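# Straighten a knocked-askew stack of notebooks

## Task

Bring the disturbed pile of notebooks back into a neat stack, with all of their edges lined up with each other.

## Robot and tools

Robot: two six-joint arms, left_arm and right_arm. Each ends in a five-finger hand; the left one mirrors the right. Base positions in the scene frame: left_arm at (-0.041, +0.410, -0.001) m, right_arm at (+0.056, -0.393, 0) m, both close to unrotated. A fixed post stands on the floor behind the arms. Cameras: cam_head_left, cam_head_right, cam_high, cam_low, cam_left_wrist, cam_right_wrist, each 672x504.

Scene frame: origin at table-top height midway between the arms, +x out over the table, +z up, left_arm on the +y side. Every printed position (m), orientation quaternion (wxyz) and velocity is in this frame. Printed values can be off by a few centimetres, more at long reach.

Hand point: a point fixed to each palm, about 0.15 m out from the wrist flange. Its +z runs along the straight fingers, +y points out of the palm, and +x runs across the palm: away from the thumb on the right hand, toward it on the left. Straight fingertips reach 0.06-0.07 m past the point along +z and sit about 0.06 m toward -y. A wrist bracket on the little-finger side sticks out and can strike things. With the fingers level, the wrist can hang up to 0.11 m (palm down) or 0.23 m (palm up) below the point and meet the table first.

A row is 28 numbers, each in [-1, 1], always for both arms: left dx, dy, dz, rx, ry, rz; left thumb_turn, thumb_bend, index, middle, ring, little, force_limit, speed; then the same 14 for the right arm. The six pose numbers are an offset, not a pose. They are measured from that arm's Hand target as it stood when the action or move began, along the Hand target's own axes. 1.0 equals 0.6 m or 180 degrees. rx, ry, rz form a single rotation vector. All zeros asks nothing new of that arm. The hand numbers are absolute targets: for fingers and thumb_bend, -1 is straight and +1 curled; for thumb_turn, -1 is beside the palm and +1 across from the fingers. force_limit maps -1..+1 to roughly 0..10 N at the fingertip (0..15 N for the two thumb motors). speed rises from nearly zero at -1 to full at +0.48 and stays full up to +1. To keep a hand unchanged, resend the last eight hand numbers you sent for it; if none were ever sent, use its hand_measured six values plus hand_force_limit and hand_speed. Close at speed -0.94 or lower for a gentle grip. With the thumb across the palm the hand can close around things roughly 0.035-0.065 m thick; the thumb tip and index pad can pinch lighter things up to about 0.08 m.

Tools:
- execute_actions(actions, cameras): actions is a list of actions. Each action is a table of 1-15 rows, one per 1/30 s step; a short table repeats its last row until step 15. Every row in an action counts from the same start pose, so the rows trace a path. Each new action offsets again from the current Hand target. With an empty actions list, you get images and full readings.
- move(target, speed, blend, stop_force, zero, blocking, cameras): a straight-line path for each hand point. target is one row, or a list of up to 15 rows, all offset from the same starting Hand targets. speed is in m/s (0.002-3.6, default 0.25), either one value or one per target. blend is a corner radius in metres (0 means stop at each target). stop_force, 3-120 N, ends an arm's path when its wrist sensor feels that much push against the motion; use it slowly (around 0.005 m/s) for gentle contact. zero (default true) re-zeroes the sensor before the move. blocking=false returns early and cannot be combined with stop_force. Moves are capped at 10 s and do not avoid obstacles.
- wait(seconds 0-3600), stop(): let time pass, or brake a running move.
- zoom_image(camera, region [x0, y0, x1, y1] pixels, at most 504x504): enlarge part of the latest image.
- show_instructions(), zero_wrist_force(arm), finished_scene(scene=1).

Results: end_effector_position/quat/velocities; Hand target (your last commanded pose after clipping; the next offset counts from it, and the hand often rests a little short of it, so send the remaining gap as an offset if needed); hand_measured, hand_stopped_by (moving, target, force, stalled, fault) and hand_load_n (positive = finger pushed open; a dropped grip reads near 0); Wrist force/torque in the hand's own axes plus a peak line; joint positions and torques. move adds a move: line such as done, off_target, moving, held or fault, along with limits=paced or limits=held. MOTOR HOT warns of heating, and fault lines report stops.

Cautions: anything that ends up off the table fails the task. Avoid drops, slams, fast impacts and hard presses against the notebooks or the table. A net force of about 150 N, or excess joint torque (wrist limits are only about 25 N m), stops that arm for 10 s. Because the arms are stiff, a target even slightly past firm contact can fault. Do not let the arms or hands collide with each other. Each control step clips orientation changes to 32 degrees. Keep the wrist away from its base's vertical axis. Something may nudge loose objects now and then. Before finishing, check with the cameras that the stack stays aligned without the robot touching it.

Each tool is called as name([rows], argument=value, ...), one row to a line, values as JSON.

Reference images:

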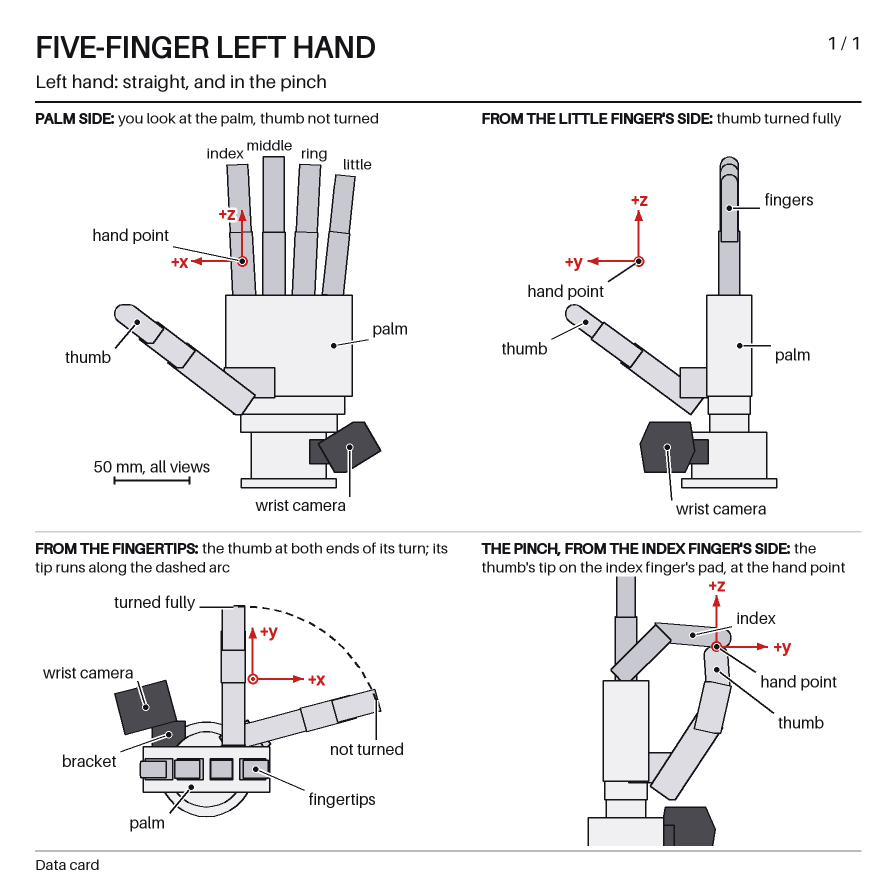

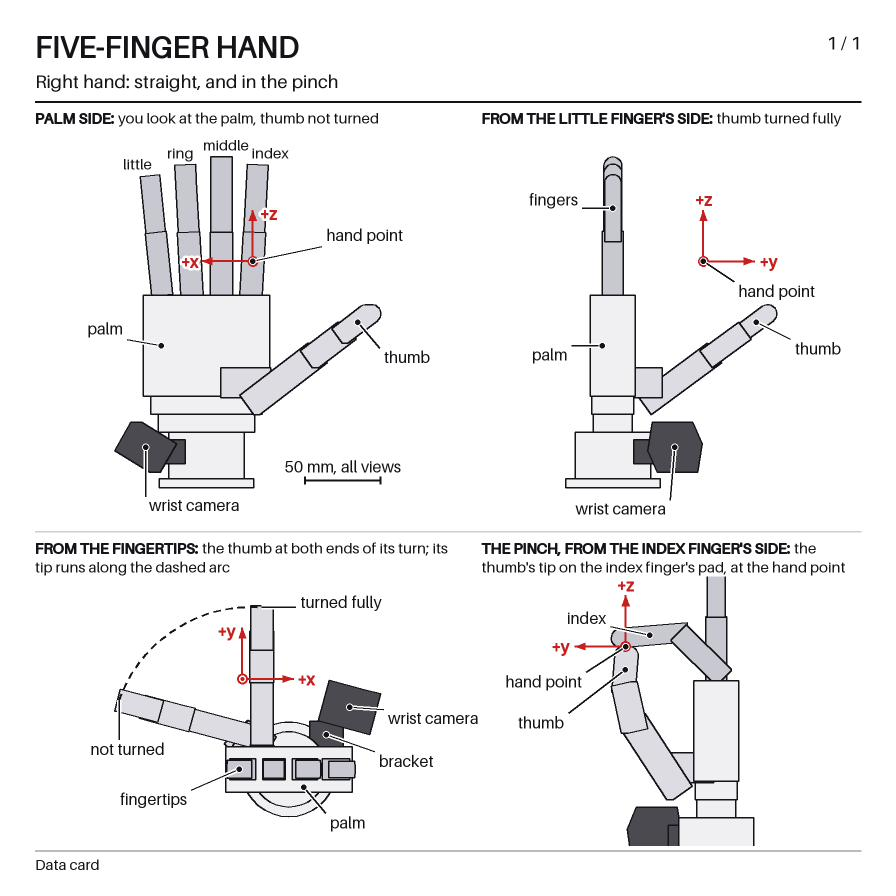

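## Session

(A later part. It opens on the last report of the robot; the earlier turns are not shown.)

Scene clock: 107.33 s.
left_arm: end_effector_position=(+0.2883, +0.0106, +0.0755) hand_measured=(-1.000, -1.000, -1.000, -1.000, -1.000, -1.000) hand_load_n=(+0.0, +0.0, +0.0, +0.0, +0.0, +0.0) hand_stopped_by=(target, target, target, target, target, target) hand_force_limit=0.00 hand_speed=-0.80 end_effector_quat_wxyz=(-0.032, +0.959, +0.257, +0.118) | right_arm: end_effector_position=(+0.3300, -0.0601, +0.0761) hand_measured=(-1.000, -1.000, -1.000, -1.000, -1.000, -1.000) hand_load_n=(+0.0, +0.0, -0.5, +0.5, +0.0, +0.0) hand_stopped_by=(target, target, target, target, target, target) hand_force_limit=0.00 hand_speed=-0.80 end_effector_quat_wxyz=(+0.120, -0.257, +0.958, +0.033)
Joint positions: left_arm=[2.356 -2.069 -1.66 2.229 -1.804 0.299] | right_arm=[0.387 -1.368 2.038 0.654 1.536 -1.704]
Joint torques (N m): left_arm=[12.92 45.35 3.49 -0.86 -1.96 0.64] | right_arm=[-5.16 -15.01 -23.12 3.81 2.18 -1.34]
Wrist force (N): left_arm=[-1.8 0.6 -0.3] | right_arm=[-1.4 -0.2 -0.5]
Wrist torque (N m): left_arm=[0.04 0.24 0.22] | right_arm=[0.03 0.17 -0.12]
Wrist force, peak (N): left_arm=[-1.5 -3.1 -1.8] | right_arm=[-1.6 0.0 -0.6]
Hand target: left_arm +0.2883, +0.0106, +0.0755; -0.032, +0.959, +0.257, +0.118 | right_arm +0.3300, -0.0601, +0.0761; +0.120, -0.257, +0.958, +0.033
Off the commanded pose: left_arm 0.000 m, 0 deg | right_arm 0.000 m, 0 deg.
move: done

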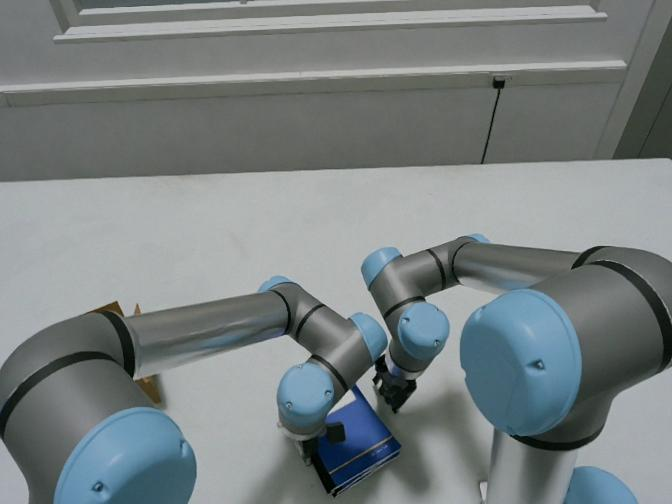

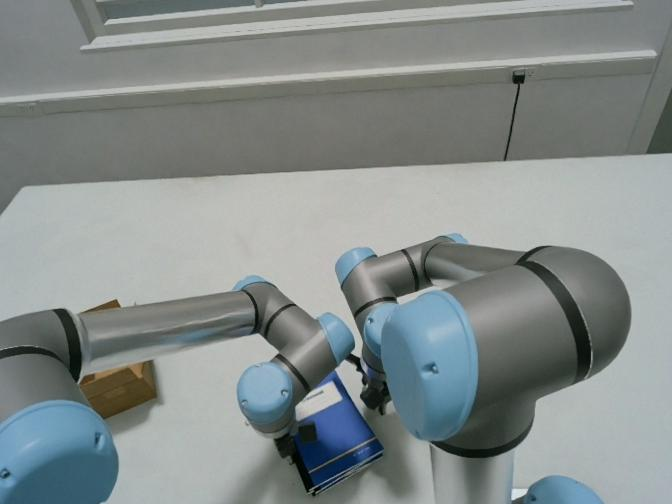

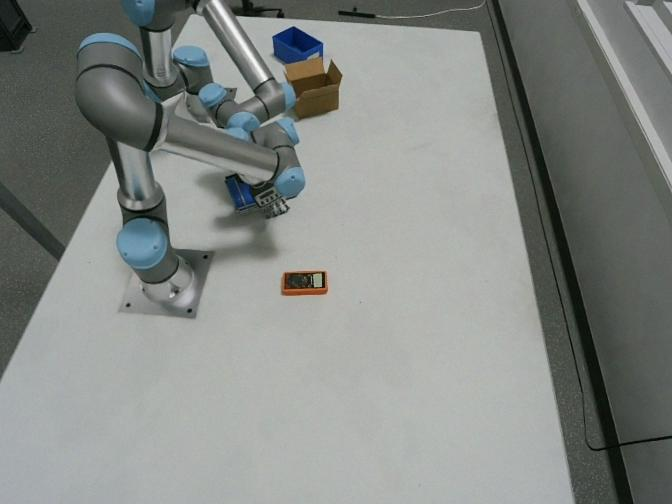

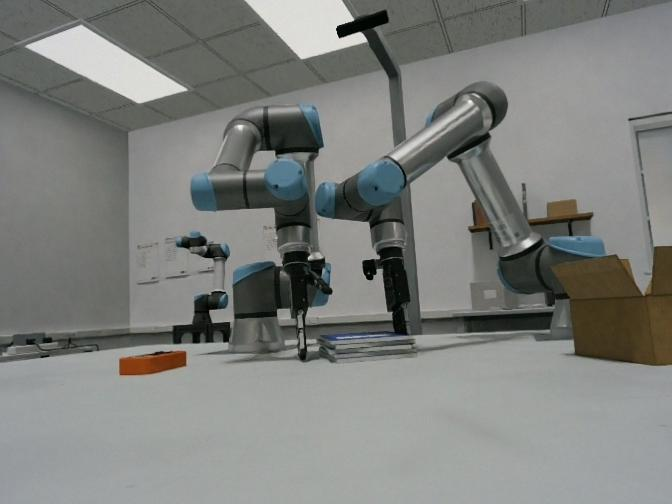

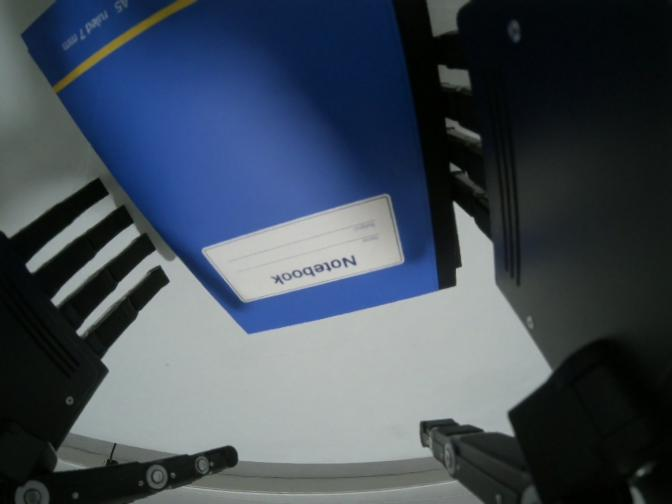

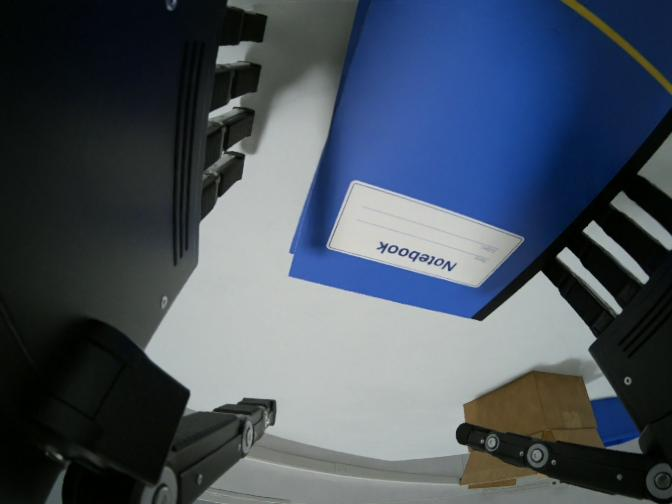

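move([
  [0,-0.01,0,0,0,0,-1,-1,-1,-1,-1,-1,0,-0.8,0,0,0,0,0,0,-1,-1,-1,-1,-1,-1,0,-0.8],
  [0,-0.09,0,0,0,0,-1,-1,-1,-1,-1,-1,0,-0.8,0,0.04,0,0,0,0,-1,-1,-1,-1,-1,-1,0,-0.8],
], speed=[0.03,0.08], blend=0.003)

move(target=[0,0,0,0,0,0,-1,-1,-1,-1,-1,-1,0,-0.8,0,0.035,0,0,0,0,-1,-1,-1,-1,-1,-1,0,-0.8], speed=0.015, stop_force=3.5, cameras=["all"])

zoom_image(camera="cam_low", region=[290, 310, 440, 380])

Scene clock: 108.80 s.
left_arm: end_effector_position=(+0.2614, +0.0574, +0.0755) hand_measured=(-1.000, -1.000, -1.000, -1.000, -1.000, -1.000) hand_load_n=(+0.0, -0.5, +0.0, +0.0, +0.0, +0.0) hand_stopped_by=(target, target, target, target, target, target) hand_force_limit=0.00 hand_speed=-0.80 end_effector_quat_wxyz=(-0.032, +0.959, +0.257, +0.118) | right_arm: end_effector_position=(+0.3180, -0.0393, +0.0761) hand_measured=(-1.000, -1.000, -1.000, -1.000, -1.000, -1.000) hand_load_n=(+0.0, +0.0, +0.0, +0.0, +0.0, +0.0) hand_stopped_by=(target, target, target, target, target, target) hand_force_limit=0.00 hand_speed=-0.80 end_effector_quat_wxyz=(+0.120, -0.257, +0.958, +0.033)
Joint positions: left_arm=[2.397 -1.956 -1.833 2.299 -1.801 0.341] | right_arm=[0.466 -1.352 2.016 0.657 1.555 -1.627]
Joint torques (N m): left_arm=[-13.51 35.51 12.78 -2.7 1.42 -0.98] | right_arm=[1.96 -31.29 -9.72 2.17 -2.12 -1.28]
Wrist force (N): left_arm=[-2.0 0.3 -0.7] | right_arm=[-1.3 -0.2 -0.3]
Wrist torque (N m): left_arm=[0.04 0.25 0.13] | right_arm=[0.01 0.17 -0.07]
Wrist force, peak (N): left_arm=[-2.2 0.5 -0.8] | right_arm=[-1.4 -0.9 -0.4]
Hand target: left_arm +0.2613, +0.0574, +0.0755; -0.032, +0.959, +0.257, +0.118 | right_arm +0.3180, -0.0393, +0.0761; +0.120, -0.257, +0.958, +0.033
Off the commanded pose: left_arm 0.000 m, 0 deg | right_arm 0.000 m, 0 deg.
move: done

Scene clock: 111.00 s.
left_arm: end_effector_position=(+0.2613, +0.0574, +0.0755) hand_measured=(-1.000, -1.000, -1.000, -1.000, -1.000, -1.000) hand_load_n=(+0.0, -0.5, +0.0, +0.0, +0.0, +0.0) hand_stopped_by=(target, target, target, target, target, target) hand_force_limit=0.00 hand_speed=-0.80 end_effector_quat_wxyz=(-0.032, +0.959, +0.257, +0.118) | right_arm: end_effector_position=(+0.3075, -0.0211, +0.0761) hand_measured=(-1.000, -1.000, -1.000, -1.000, -1.000, -1.000) hand_load_n=(+0.0, +0.0, +0.0, +0.0, +0.0, +0.0) hand_stopped_by=(target, target, target, target, target, target) hand_force_limit=0.00 hand_speed=-0.80 end_effector_quat_wxyz=(+0.120, -0.257, +0.958, +0.033)
Joint positions: left_arm=[2.397 -1.956 -1.833 2.299 -1.801 0.341] | right_arm=[0.534 -1.335 1.993 0.662 1.572 -1.561]
Joint torques (N m): left_arm=[-13.88 39.23 2.2 -1.3 -2.22 -0.87] | right_arm=[-6.57 -32.01 -9.24 1.34 -2.63 -1.49]
Wrist force (N): left_arm=[-2.3 0.4 -0.7] | right_arm=[-1.6 -0.8 -0.2]
Wrist torque (N m): left_arm=[0.05 0.31 0.11] | right_arm=[0.03 0.18 -0.18]
Wrist force, peak (N): left_arm=[-2.5 0.1 -0.9] | right_arm=[-1.7 -2.8 -1.3]
Hand target: left_arm +0.2613, +0.0574, +0.0755; -0.032, +0.959, +0.257, +0.118 | right_arm +0.3075, -0.0211, +0.0762; +0.120, -0.257, +0.958, +0.033
Off the commanded pose: left_arm 0.000 m, 0 deg | right_arm 0.000 m, 0 deg.
move: done

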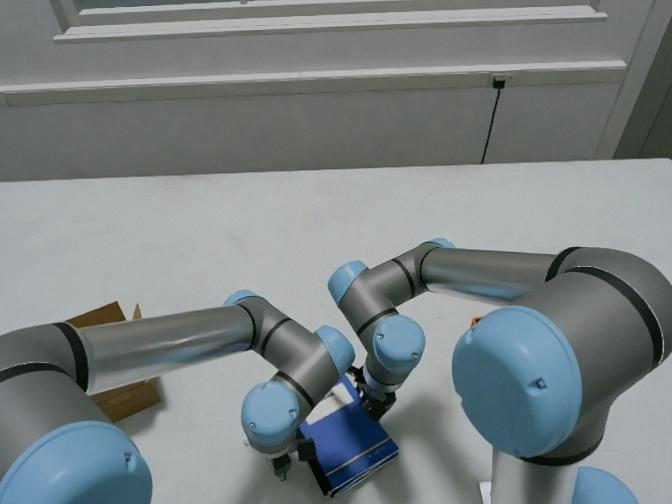

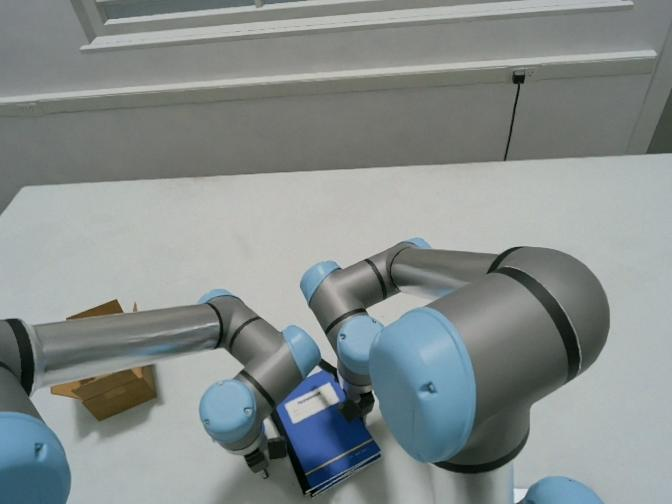

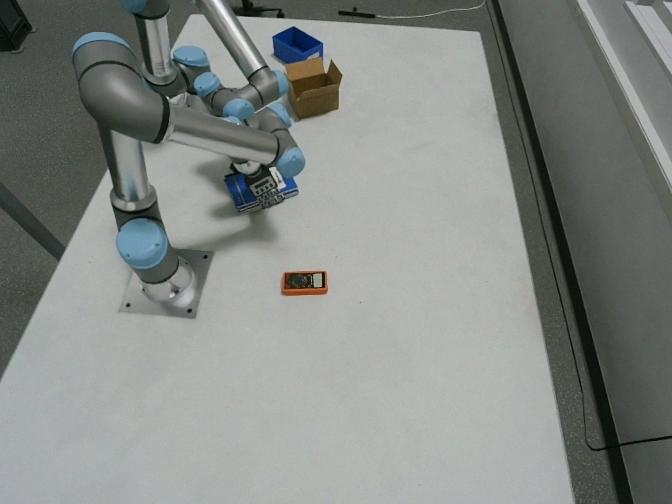

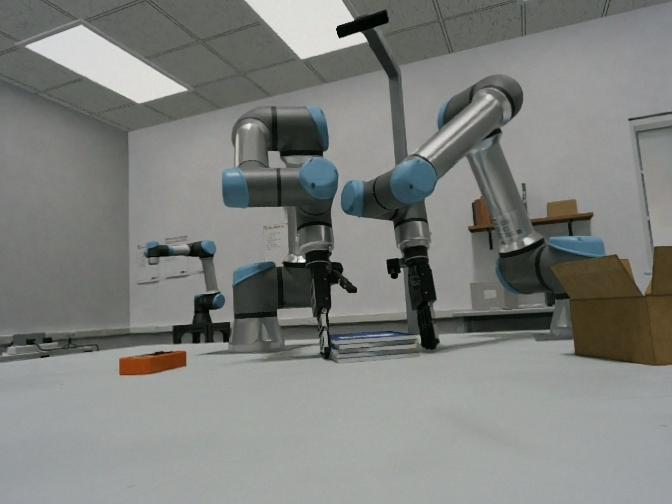

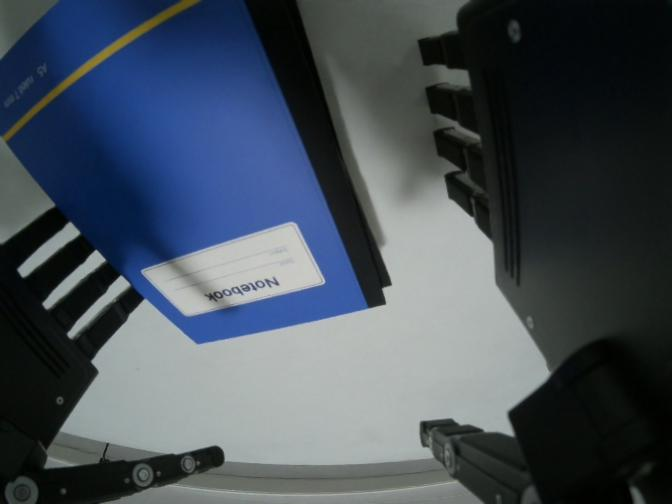

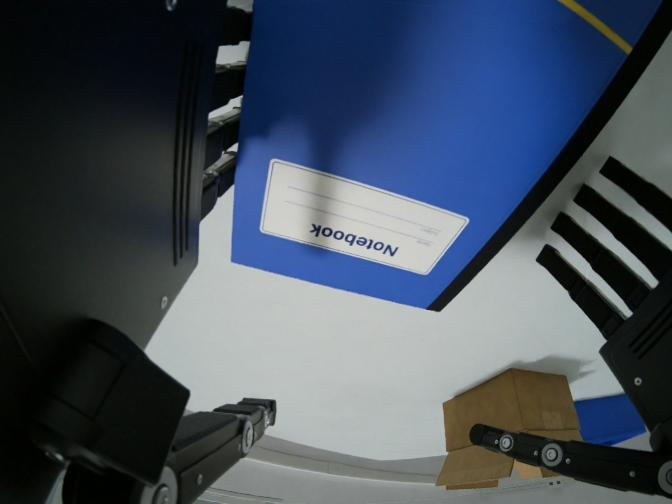

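Scaled by 3.360 from the camera's image (finer frame: 960x720).

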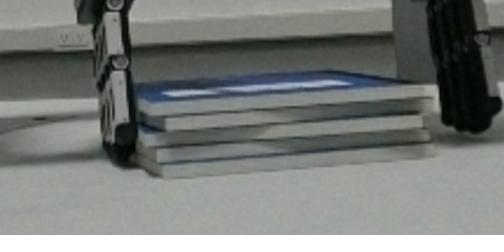

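move([
  [0,0,0,0,0,0,-1,-1,-1,-1,-1,-1,0,-0.8,0,-0.05,0,0,0,0,-1,-1,-1,-1,-1,-1,0,-0.8],
  [0.0323,0,-0.1293,0,0,0,-1,-1,-1,-1,-1,-1,0,-0.8,-0.0323,-0.0833,-0.1293,0,0,0,-1,-1,-1,-1,-1,-1,0,-0.8],
  [0.0323,0,-0.1293,0,0,0,-1,-1,-1,-1,-1,-1,0,-0.8,0.1943,-0.4938,-0.2855,0.121,0,0.485,-1,-1,-1,-1,-1,-1,0,-0.8],
  [0.1215,0.1635,-0.1078,-0.121,0,0.485,-1,-1,-1,-1,-1,-1,0,-0.8,0.1943,-0.4938,-0.2855,0.121,0,0.485,-1,-1,-1,-1,-1,-1,0,-0.8],
], speed=[0.06,0.2,0.4,0.4], blend=0.01, cameras=["all"])

zoom_image(camera="cam_low", region=[290, 310, 440, 380])

zoom_image(camera="cam_high", region=[210, 140, 320, 230])

zoom_image(camera="cam_head_left", region=[260, 340, 430, 504])

Scene clock: 116.87 s.
left_arm: end_effector_position=(+0.3581, +0.0000, +0.1558) hand_measured=(-1.000, -1.000, -1.000, -1.000, -1.000, -1.000) hand_load_n=(+0.0, +0.0, +0.0, +0.0, +0.5, +0.0) hand_stopped_by=(target, target, target, target, target, target) hand_force_limit=0.00 hand_speed=-0.80 end_effector_quat_wxyz=(+0.061, +0.860, -0.496, +0.105) end_effector_velocity=(+0.000, +0.000, +0.000) end_effector_angular_velocity=(+0.002, -0.002, -0.005) | right_arm: end_effector_position=(+0.3211, -0.3555, +0.2130) hand_measured=(-1.000, -1.000, -1.000, -1.000, -1.000, -1.000) hand_load_n=(+0.0, +0.0, +0.0, +0.0, +0.0, +0.0) hand_stopped_by=(target, target, target, target, target, target) hand_force_limit=0.00 hand_speed=-0.80 end_effector_quat_wxyz=(+0.106, +0.497, +0.859, -0.058)
Joint positions: left_arm=[2.741 -2.094 -1.358 2.073 -1.419 2.232] | right_arm=[-0.32 -1.937 2.176 1.145 1.727 -0.86]
Joint velocities: left_arm=[-0.001 0 0 0 -0.001 0.005] | right_arm=[within noise]
Joint torques (N m): left_arm=[-13.15 35.74 25.66 -2.47 -2.05 1.22] | right_arm=[-5.52 5.15 -13.19 2.97 -2.08 1.48]
Wrist force (N): left_arm=[-2.1 0.4 -0.6] | right_arm=[-1.5 0.5 -0.2]
Wrist torque (N m): left_arm=[0.00 0.27 0.13] | right_arm=[0.19 0.18 0.00]
Wrist force, peak (N): left_arm=[-2.8 0.2 -0.3] | right_arm=[-2.1 -0.1 -2.0]
Hand target: left_arm +0.3581, +0.0000, +0.1558; +0.061, +0.860, -0.496, +0.105 | right_arm +0.3211, -0.3555, +0.2130; +0.106, +0.497, +0.859, -0.058
Off the commanded pose: left_arm 0.000 m, 0 deg | right_arm 0.000 m, 0 deg.
move: done

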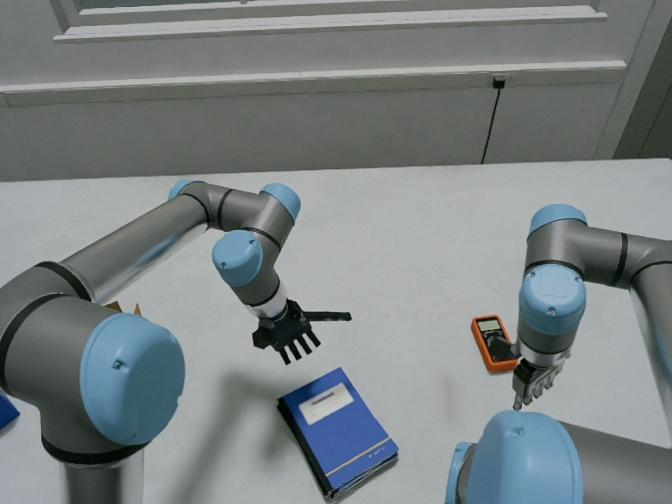

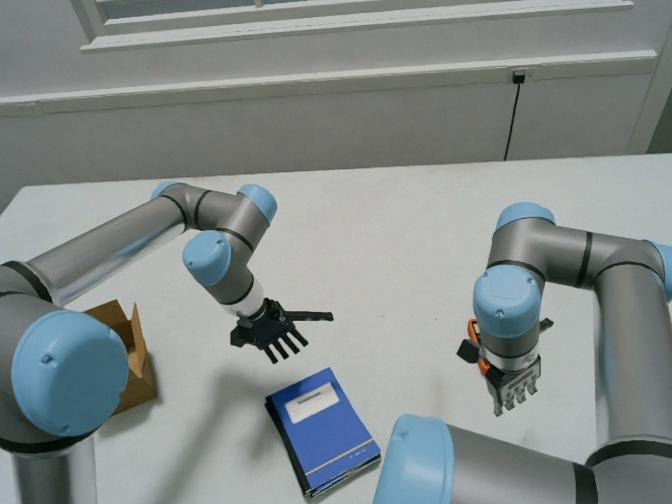

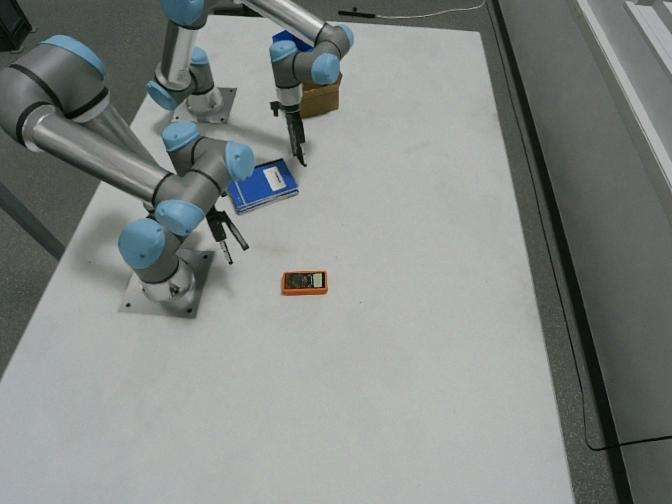

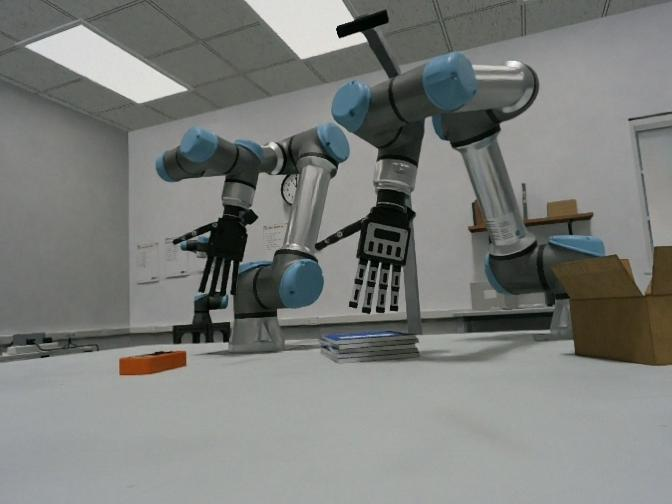

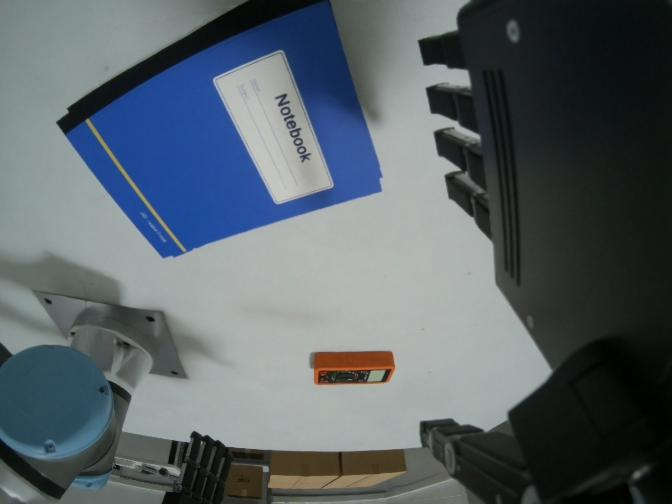

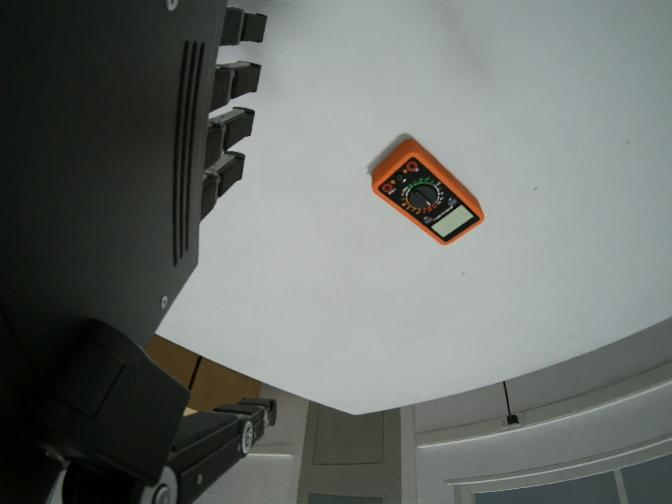

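Scaled by 3.360 from the camera's image (finer frame: 960x720).

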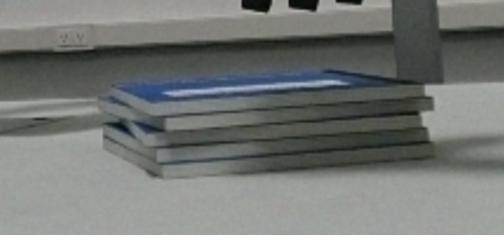

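Scaled by 4.582 from the camera's image (finer frame: 960x720).

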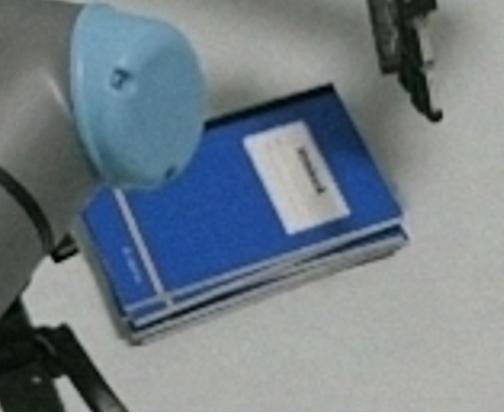

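Scaled by 2.965 from the camera's image (finer frame: 960x720).

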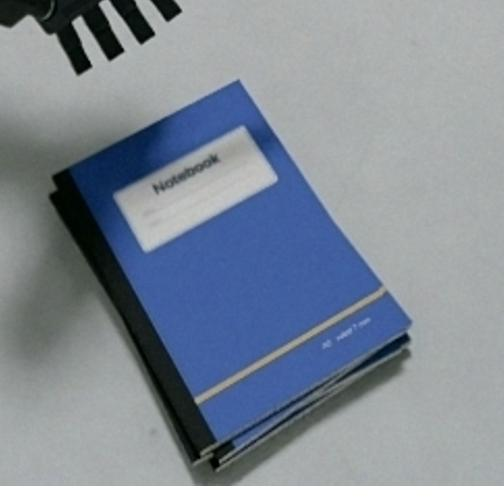

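move([
  [0,0,0,0,0,0,-1,-1,-1,-1,-1,-1,0,-0.8,0.491,0.071,-0.0245,0,0,0,-1,-1,-1,-1,-1,-1,0,-0.8],
  [-0.0324,0,0.1298,0,0,0,-1,-1,-1,-1,-1,-1,0,-0.8,0.5231,0.071,0.104,0,0,0,-1,-1,-1,-1,-1,-1,0,-0.8],
  [-0.0324,0.05,0.1298,0,0,0,-1,-1,-1,-1,-1,-1,0,-0.8,0.5231,0.096,0.104,0,0,0,-1,-1,-1,-1,-1,-1,0,-0.8],
], speed=[0.3,0.12,0.03])

move(target=[0,0,0,0,0,0,-1,-1,-1,-1,-1,-1,0,-0.8,0,0.06,0,0,0,0,-1,-1,-1,-1,-1,-1,0,-0.8], speed=0.01, stop_force=10, cameras=["all"])

zoom_image(camera="cam_high", region=[210, 140, 320, 230])

Scene clock: 120.83 s.
left_arm: end_effector_position=(+0.3319, -0.0151, +0.0756) hand_measured=(-1.000, -1.000, -1.000, -1.000, -1.000, -1.000) hand_load_n=(+0.0, +0.0, +0.5, +0.0, +0.0, +0.0) hand_stopped_by=(target, target, target, target, target, target) hand_force_limit=0.00 hand_speed=-0.80 end_effector_quat_wxyz=(+0.061, +0.860, -0.496, +0.105) | right_arm: end_effector_position=(+0.2269, -0.0755, +0.0771) hand_measured=(-1.000, -1.000, -1.000, -1.000, -1.000, -1.000) hand_load_n=(+0.5, +0.0, +0.0, +0.0, +0.0, +0.0) hand_stopped_by=(target, target, target, target, target, target) hand_force_limit=0.00 hand_speed=-0.80 end_effector_quat_wxyz=(+0.106, +0.497, +0.859, -0.058)
Joint positions: left_arm=[2.691 -2.143 -1.5 2.271 -1.428 2.182] | right_arm=[1.011 -1.206 1.926 0.962 1.788 0.498]
Joint torques (N m): left_arm=[11.91 33.14 24.45 -3.18 0.02 1.3] | right_arm=[4.83 -34.66 -7.59 3.47 2.54 0.88]
Wrist force (N): left_arm=[-1.4 -1.1 0.0] | right_arm=[-1.1 0.3 -0.1]
Wrist torque (N m): left_arm=[0.00 0.19 0.27] | right_arm=[0.13 0.09 0.04]
Wrist force, peak (N): left_arm=[-1.6 -2.8 -0.1] | right_arm=[-3.5 0.3 -0.3]
Hand target: left_arm +0.3321, -0.0150, +0.0756; +0.061, +0.860, -0.496, +0.105 | right_arm +0.2268, -0.0755, +0.0771; +0.106, +0.497, +0.859, -0.058
Off the commanded pose: left_arm 0.000 m, 0 deg | right_arm 0.000 m, 0 deg.
move: done

Scene clock: 123.23 s.
left_arm: end_effector_position=(+0.3321, -0.0150, +0.0756) hand_measured=(-1.000, -1.000, -1.000, -1.000, -1.000, -1.000) hand_load_n=(+0.0, +0.0, +0.5, +0.0, +0.0, +0.5) hand_stopped_by=(target, target, target, target, target, target) hand_force_limit=0.00 hand_speed=-0.80 end_effector_quat_wxyz=(+0.061, +0.860, -0.496, +0.105) | right_arm: end_effector_position=(+0.2408, -0.0675, +0.0772) hand_measured=(-1.000, -1.000, -1.000, -1.000, -1.000, -1.000) hand_load_n=(+0.0, -0.5, +0.5, +0.0, +0.0, +0.5) hand_stopped_by=(target, target, target, target, target, target) hand_force_limit=0.00 hand_speed=-0.80 end_effector_quat_wxyz=(+0.106, +0.497, +0.859, -0.059)
Joint positions: left_arm=[2.691 -2.143 -1.5 2.271 -1.428 2.183] | right_arm=[0.99 -1.185 1.892 0.971 1.79 0.477]
Joint torques (N m): left_arm=[-2.76 34.14 14.36 -3.19 3.1 1.18] | right_arm=[7 -37.78 -10.67 -0.67 1.48 1.56]
Wrist force (N): left_arm=[-0.7 -7.7 0.7] | right_arm=[-0.6 -6.0 0.2]
Wrist torque (N m): left_arm=[-0.06 0.19 0.41] | right_arm=[0.12 0.13 -0.23]
Wrist force, peak (N): left_arm=[-0.2 -12.0 -0.8] | right_arm=[0.4 -12.6 -0.3]
Hand target: left_arm +0.3321, -0.0150, +0.0756; +0.061, +0.860, -0.496, +0.105 | right_arm +0.2408, -0.0674, +0.0772; +0.106, +0.497, +0.859, -0.059 (not the last commanded pose)
Off the commanded pose: left_arm 0.000 m, 0 deg | right_arm 0.020 m, 0 deg.
move: contact (right_arm)

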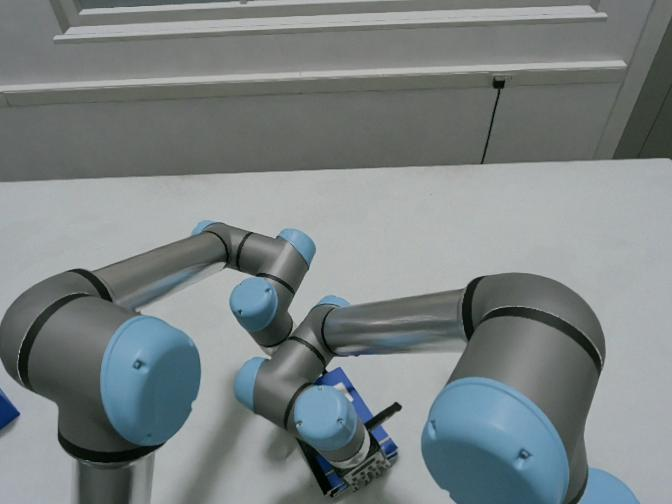

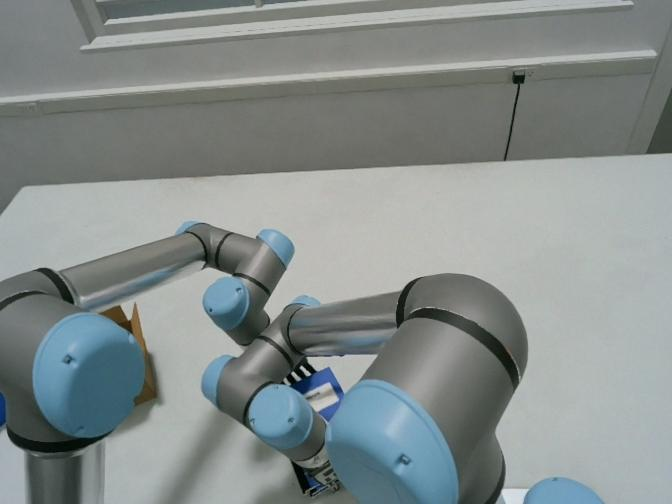

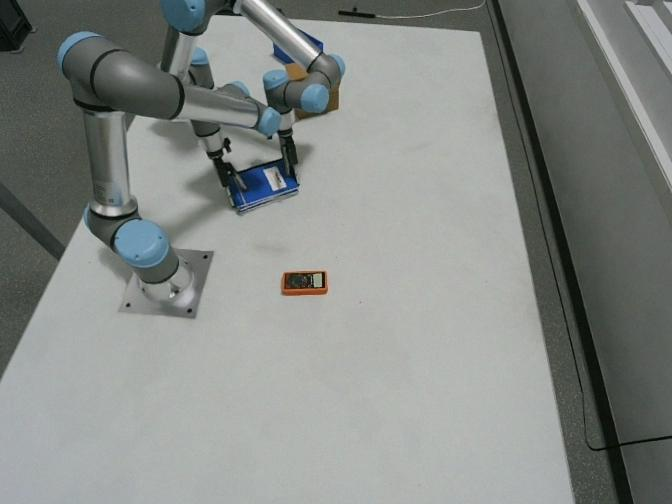

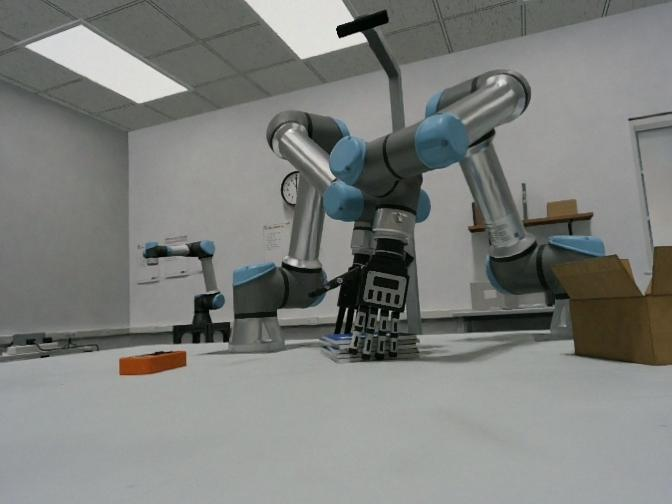

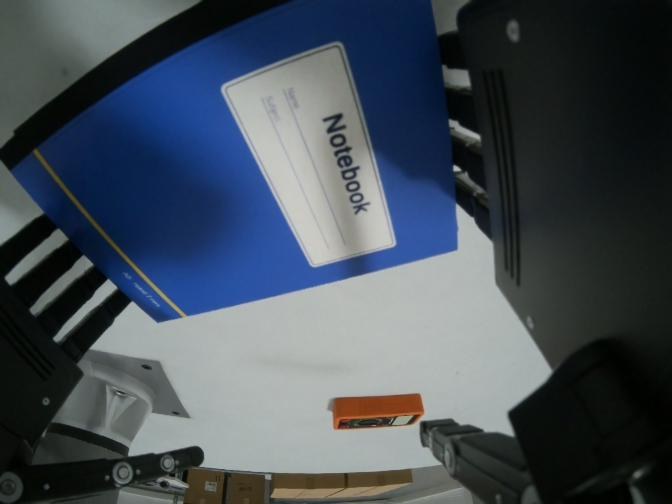

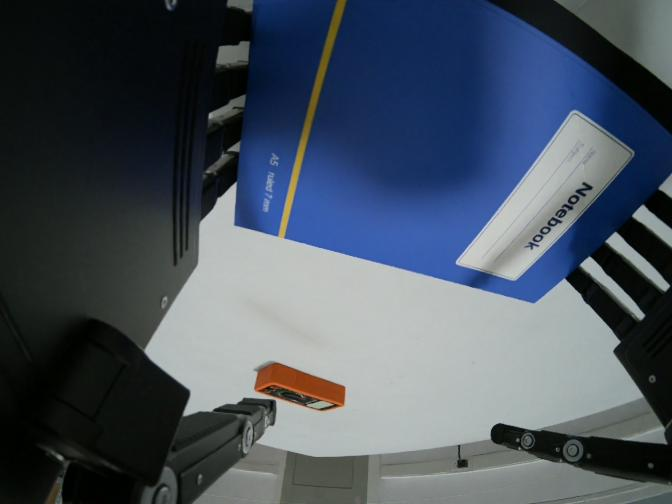

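Scaled by 4.582 from the camera's image (finer frame: 960x720).

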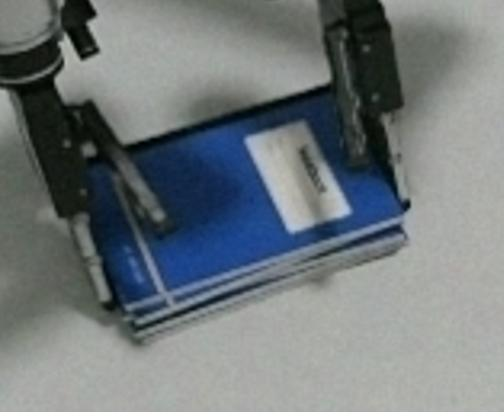

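move([
  [0,-0.015,0,0,0,0,-1,-1,-1,-1,-1,-1,0,-0.8,0,-0.015,0,0,0,0,-1,-1,-1,-1,-1,-1,0,-0.8],
  [0,-0.06,0,0,0,0,-1,-1,-1,-1,-1,-1,0,-0.8,0,-0.06,0,0,0,0,-1,-1,-1,-1,-1,-1,0,-0.8],
  [0.0323,-0.06,-0.1293,0,0,0,-1,-1,-1,-1,-1,-1,0,-0.8,-0.0323,-0.06,-0.1293,0,0,0,-1,-1,-1,-1,-1,-1,0,-0.8],
  [0.0323,-0.06,-0.1293,0,0,0,-1,-1,-1,-1,-1,-1,0,-0.8,-0.523,-0.1,-0.135,0,0,0,-1,-1,-1,-1,-1,-1,0,-0.8],
], speed=[0.03,0.1,0.2,0.3], blend=0.004, cameras=["all"])

zoom_image(camera="cam_high", region=[210, 140, 320, 230])

zoom_image(camera="cam_low", region=[310, 320, 430, 370])

zoom_image(camera="cam_head_left", region=[260, 350, 410, 504])

zoom_image(camera="cam_head_right", region=[250, 350, 400, 504])

Scene clock: 126.10 s.
left_arm: end_effector_position=(+0.3633, +0.0029, +0.1555) hand_measured=(-1.000, -1.000, -1.000, -1.000, -1.000, -1.000) hand_load_n=(+0.0, +0.0, +0.0, +0.0, +0.0, +0.0) hand_stopped_by=(target, target, target, target, target, target) hand_force_limit=0.00 hand_speed=-0.80 end_effector_quat_wxyz=(+0.061, +0.860, -0.496, +0.105) | right_arm: end_effector_position=(+0.3306, -0.3447, +0.2311) hand_measured=(-1.000, -1.000, -1.000, -1.000, -1.000, -1.000) hand_load_n=(+0.0, +0.0, +0.0, -0.5, +0.0, +0.0) hand_stopped_by=(target, target, target, target, target, target) hand_force_limit=0.00 hand_speed=-0.80 end_effector_quat_wxyz=(+0.106, +0.497, +0.859, -0.059)
Joint positions: left_arm=[2.75 -2.1 -1.349 2.069 -1.417 2.241] | right_arm=[-0.227 -1.896 2.106 1.189 1.744 -0.767]
Joint torques (N m): left_arm=[12.12 49.17 27.2 -3.18 -1.51 1.09] | right_arm=[-5.74 2.81 -26.67 -0.05 0.27 -1.84]
Wrist force (N): left_arm=[-2.3 0.4 -0.9] | right_arm=[-1.7 0.4 0.1]
Wrist torque (N m): left_arm=[0.04 0.30 0.14] | right_arm=[0.13 0.17 -0.11]
Wrist force, peak (N): left_arm=[-0.8 -7.6 1.0] | right_arm=[-0.6 -6.1 0.2]
Hand target: left_arm +0.3633, +0.0029, +0.1555; +0.061, +0.860, -0.496, +0.105 | right_arm +0.3306, -0.3447, +0.2311; +0.106, +0.497, +0.859, -0.059
Off the commanded pose: left_arm 0.000 m, 0 deg | right_arm 0.000 m, 0 deg.
move: done

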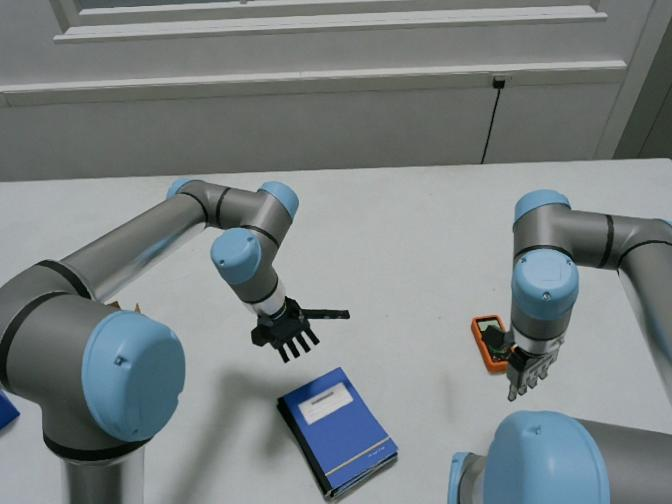

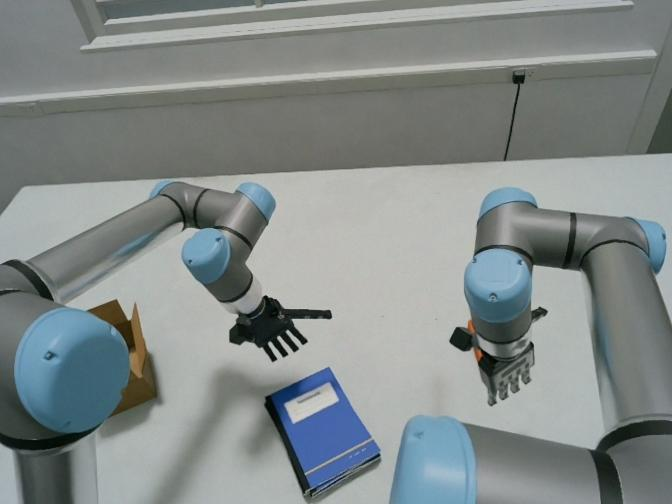

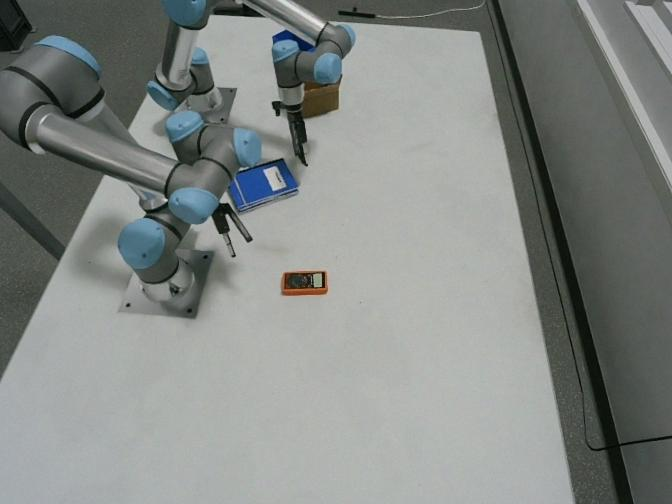

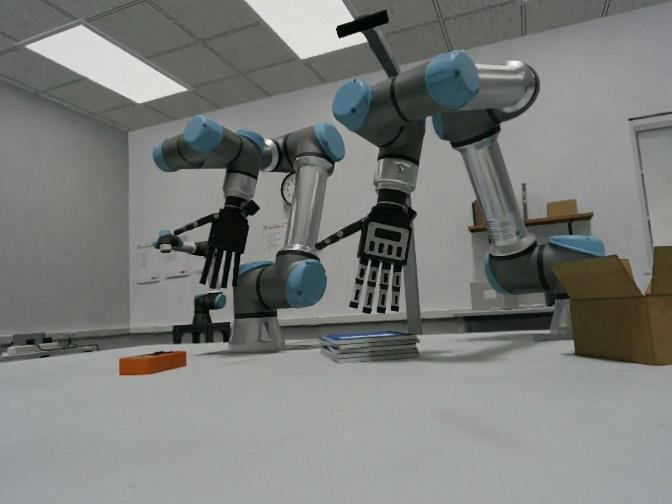

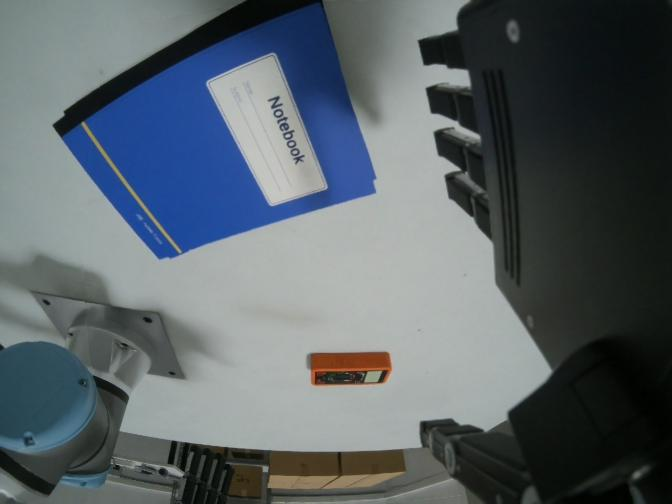

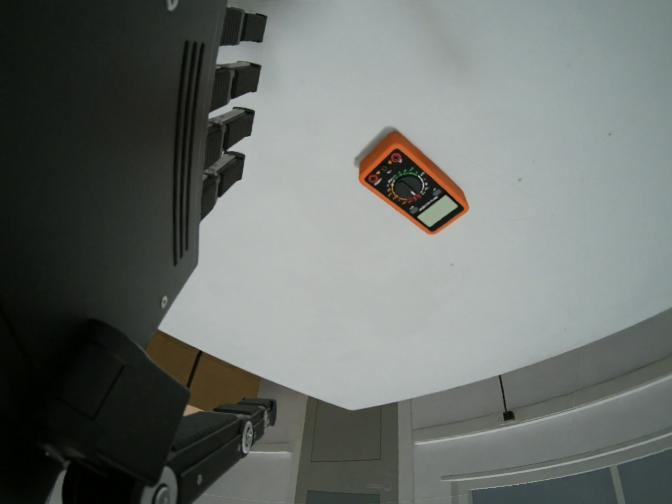

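Scaled by 4.582 from the camera's image (finer frame: 960x720).

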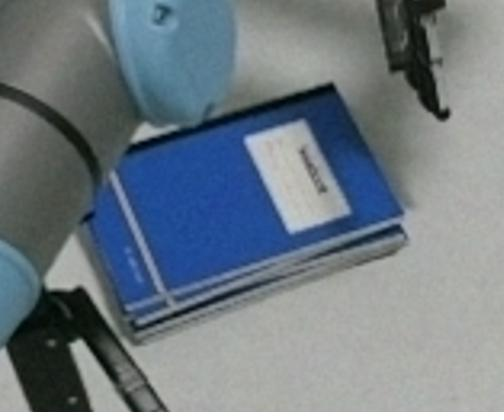

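Scaled by 4.200 from the camera's image (finer frame: 960x720).

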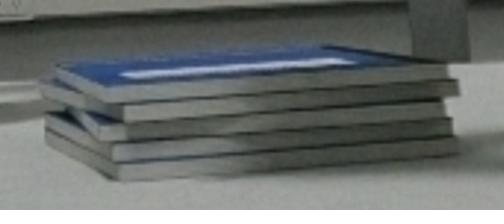

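Scaled by 3.273 from the camera's image (finer frame: 960x720).

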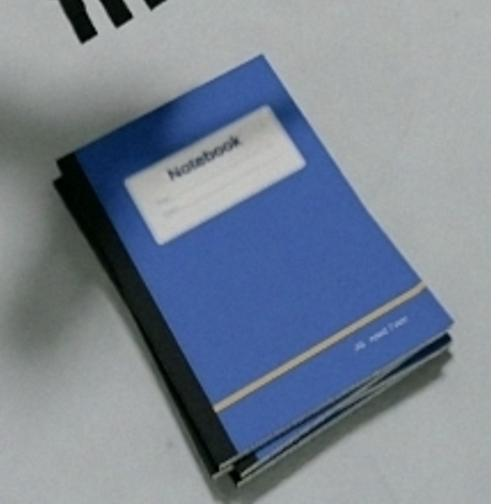

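Scaled by 3.273 from the camera's image (finer frame: 960x720).

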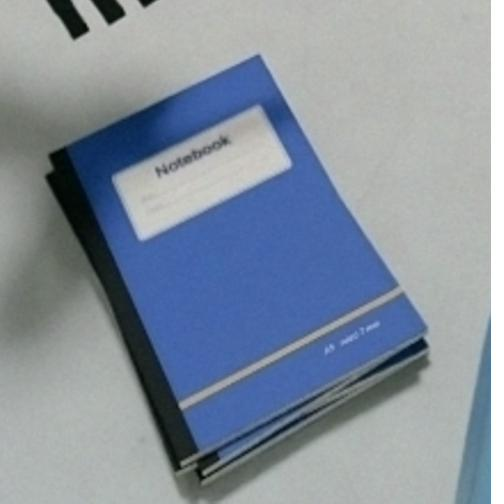

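zoom_image(camera="cam_head_left", region=[315, 420, 405, 504])

zoom_image(camera="cam_low", region=[315, 325, 425, 370])

zoom_image(camera="cam_left_wrist", region=[40, 0, 400, 270])

Scaled by 5.600 from the camera's image (finer frame: 960x720).

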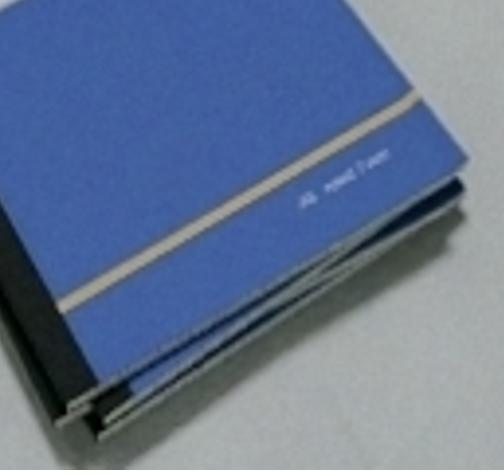

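Scaled by 4.582 from the camera's image (finer frame: 960x720).

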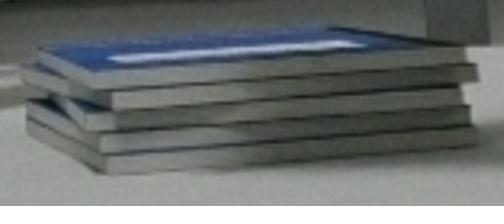

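Scaled by 1.400 from the camera's image (finer frame: 960x720).

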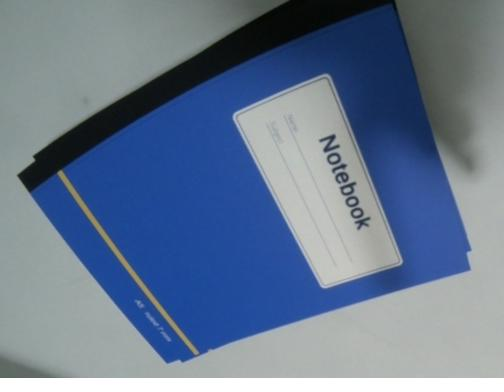

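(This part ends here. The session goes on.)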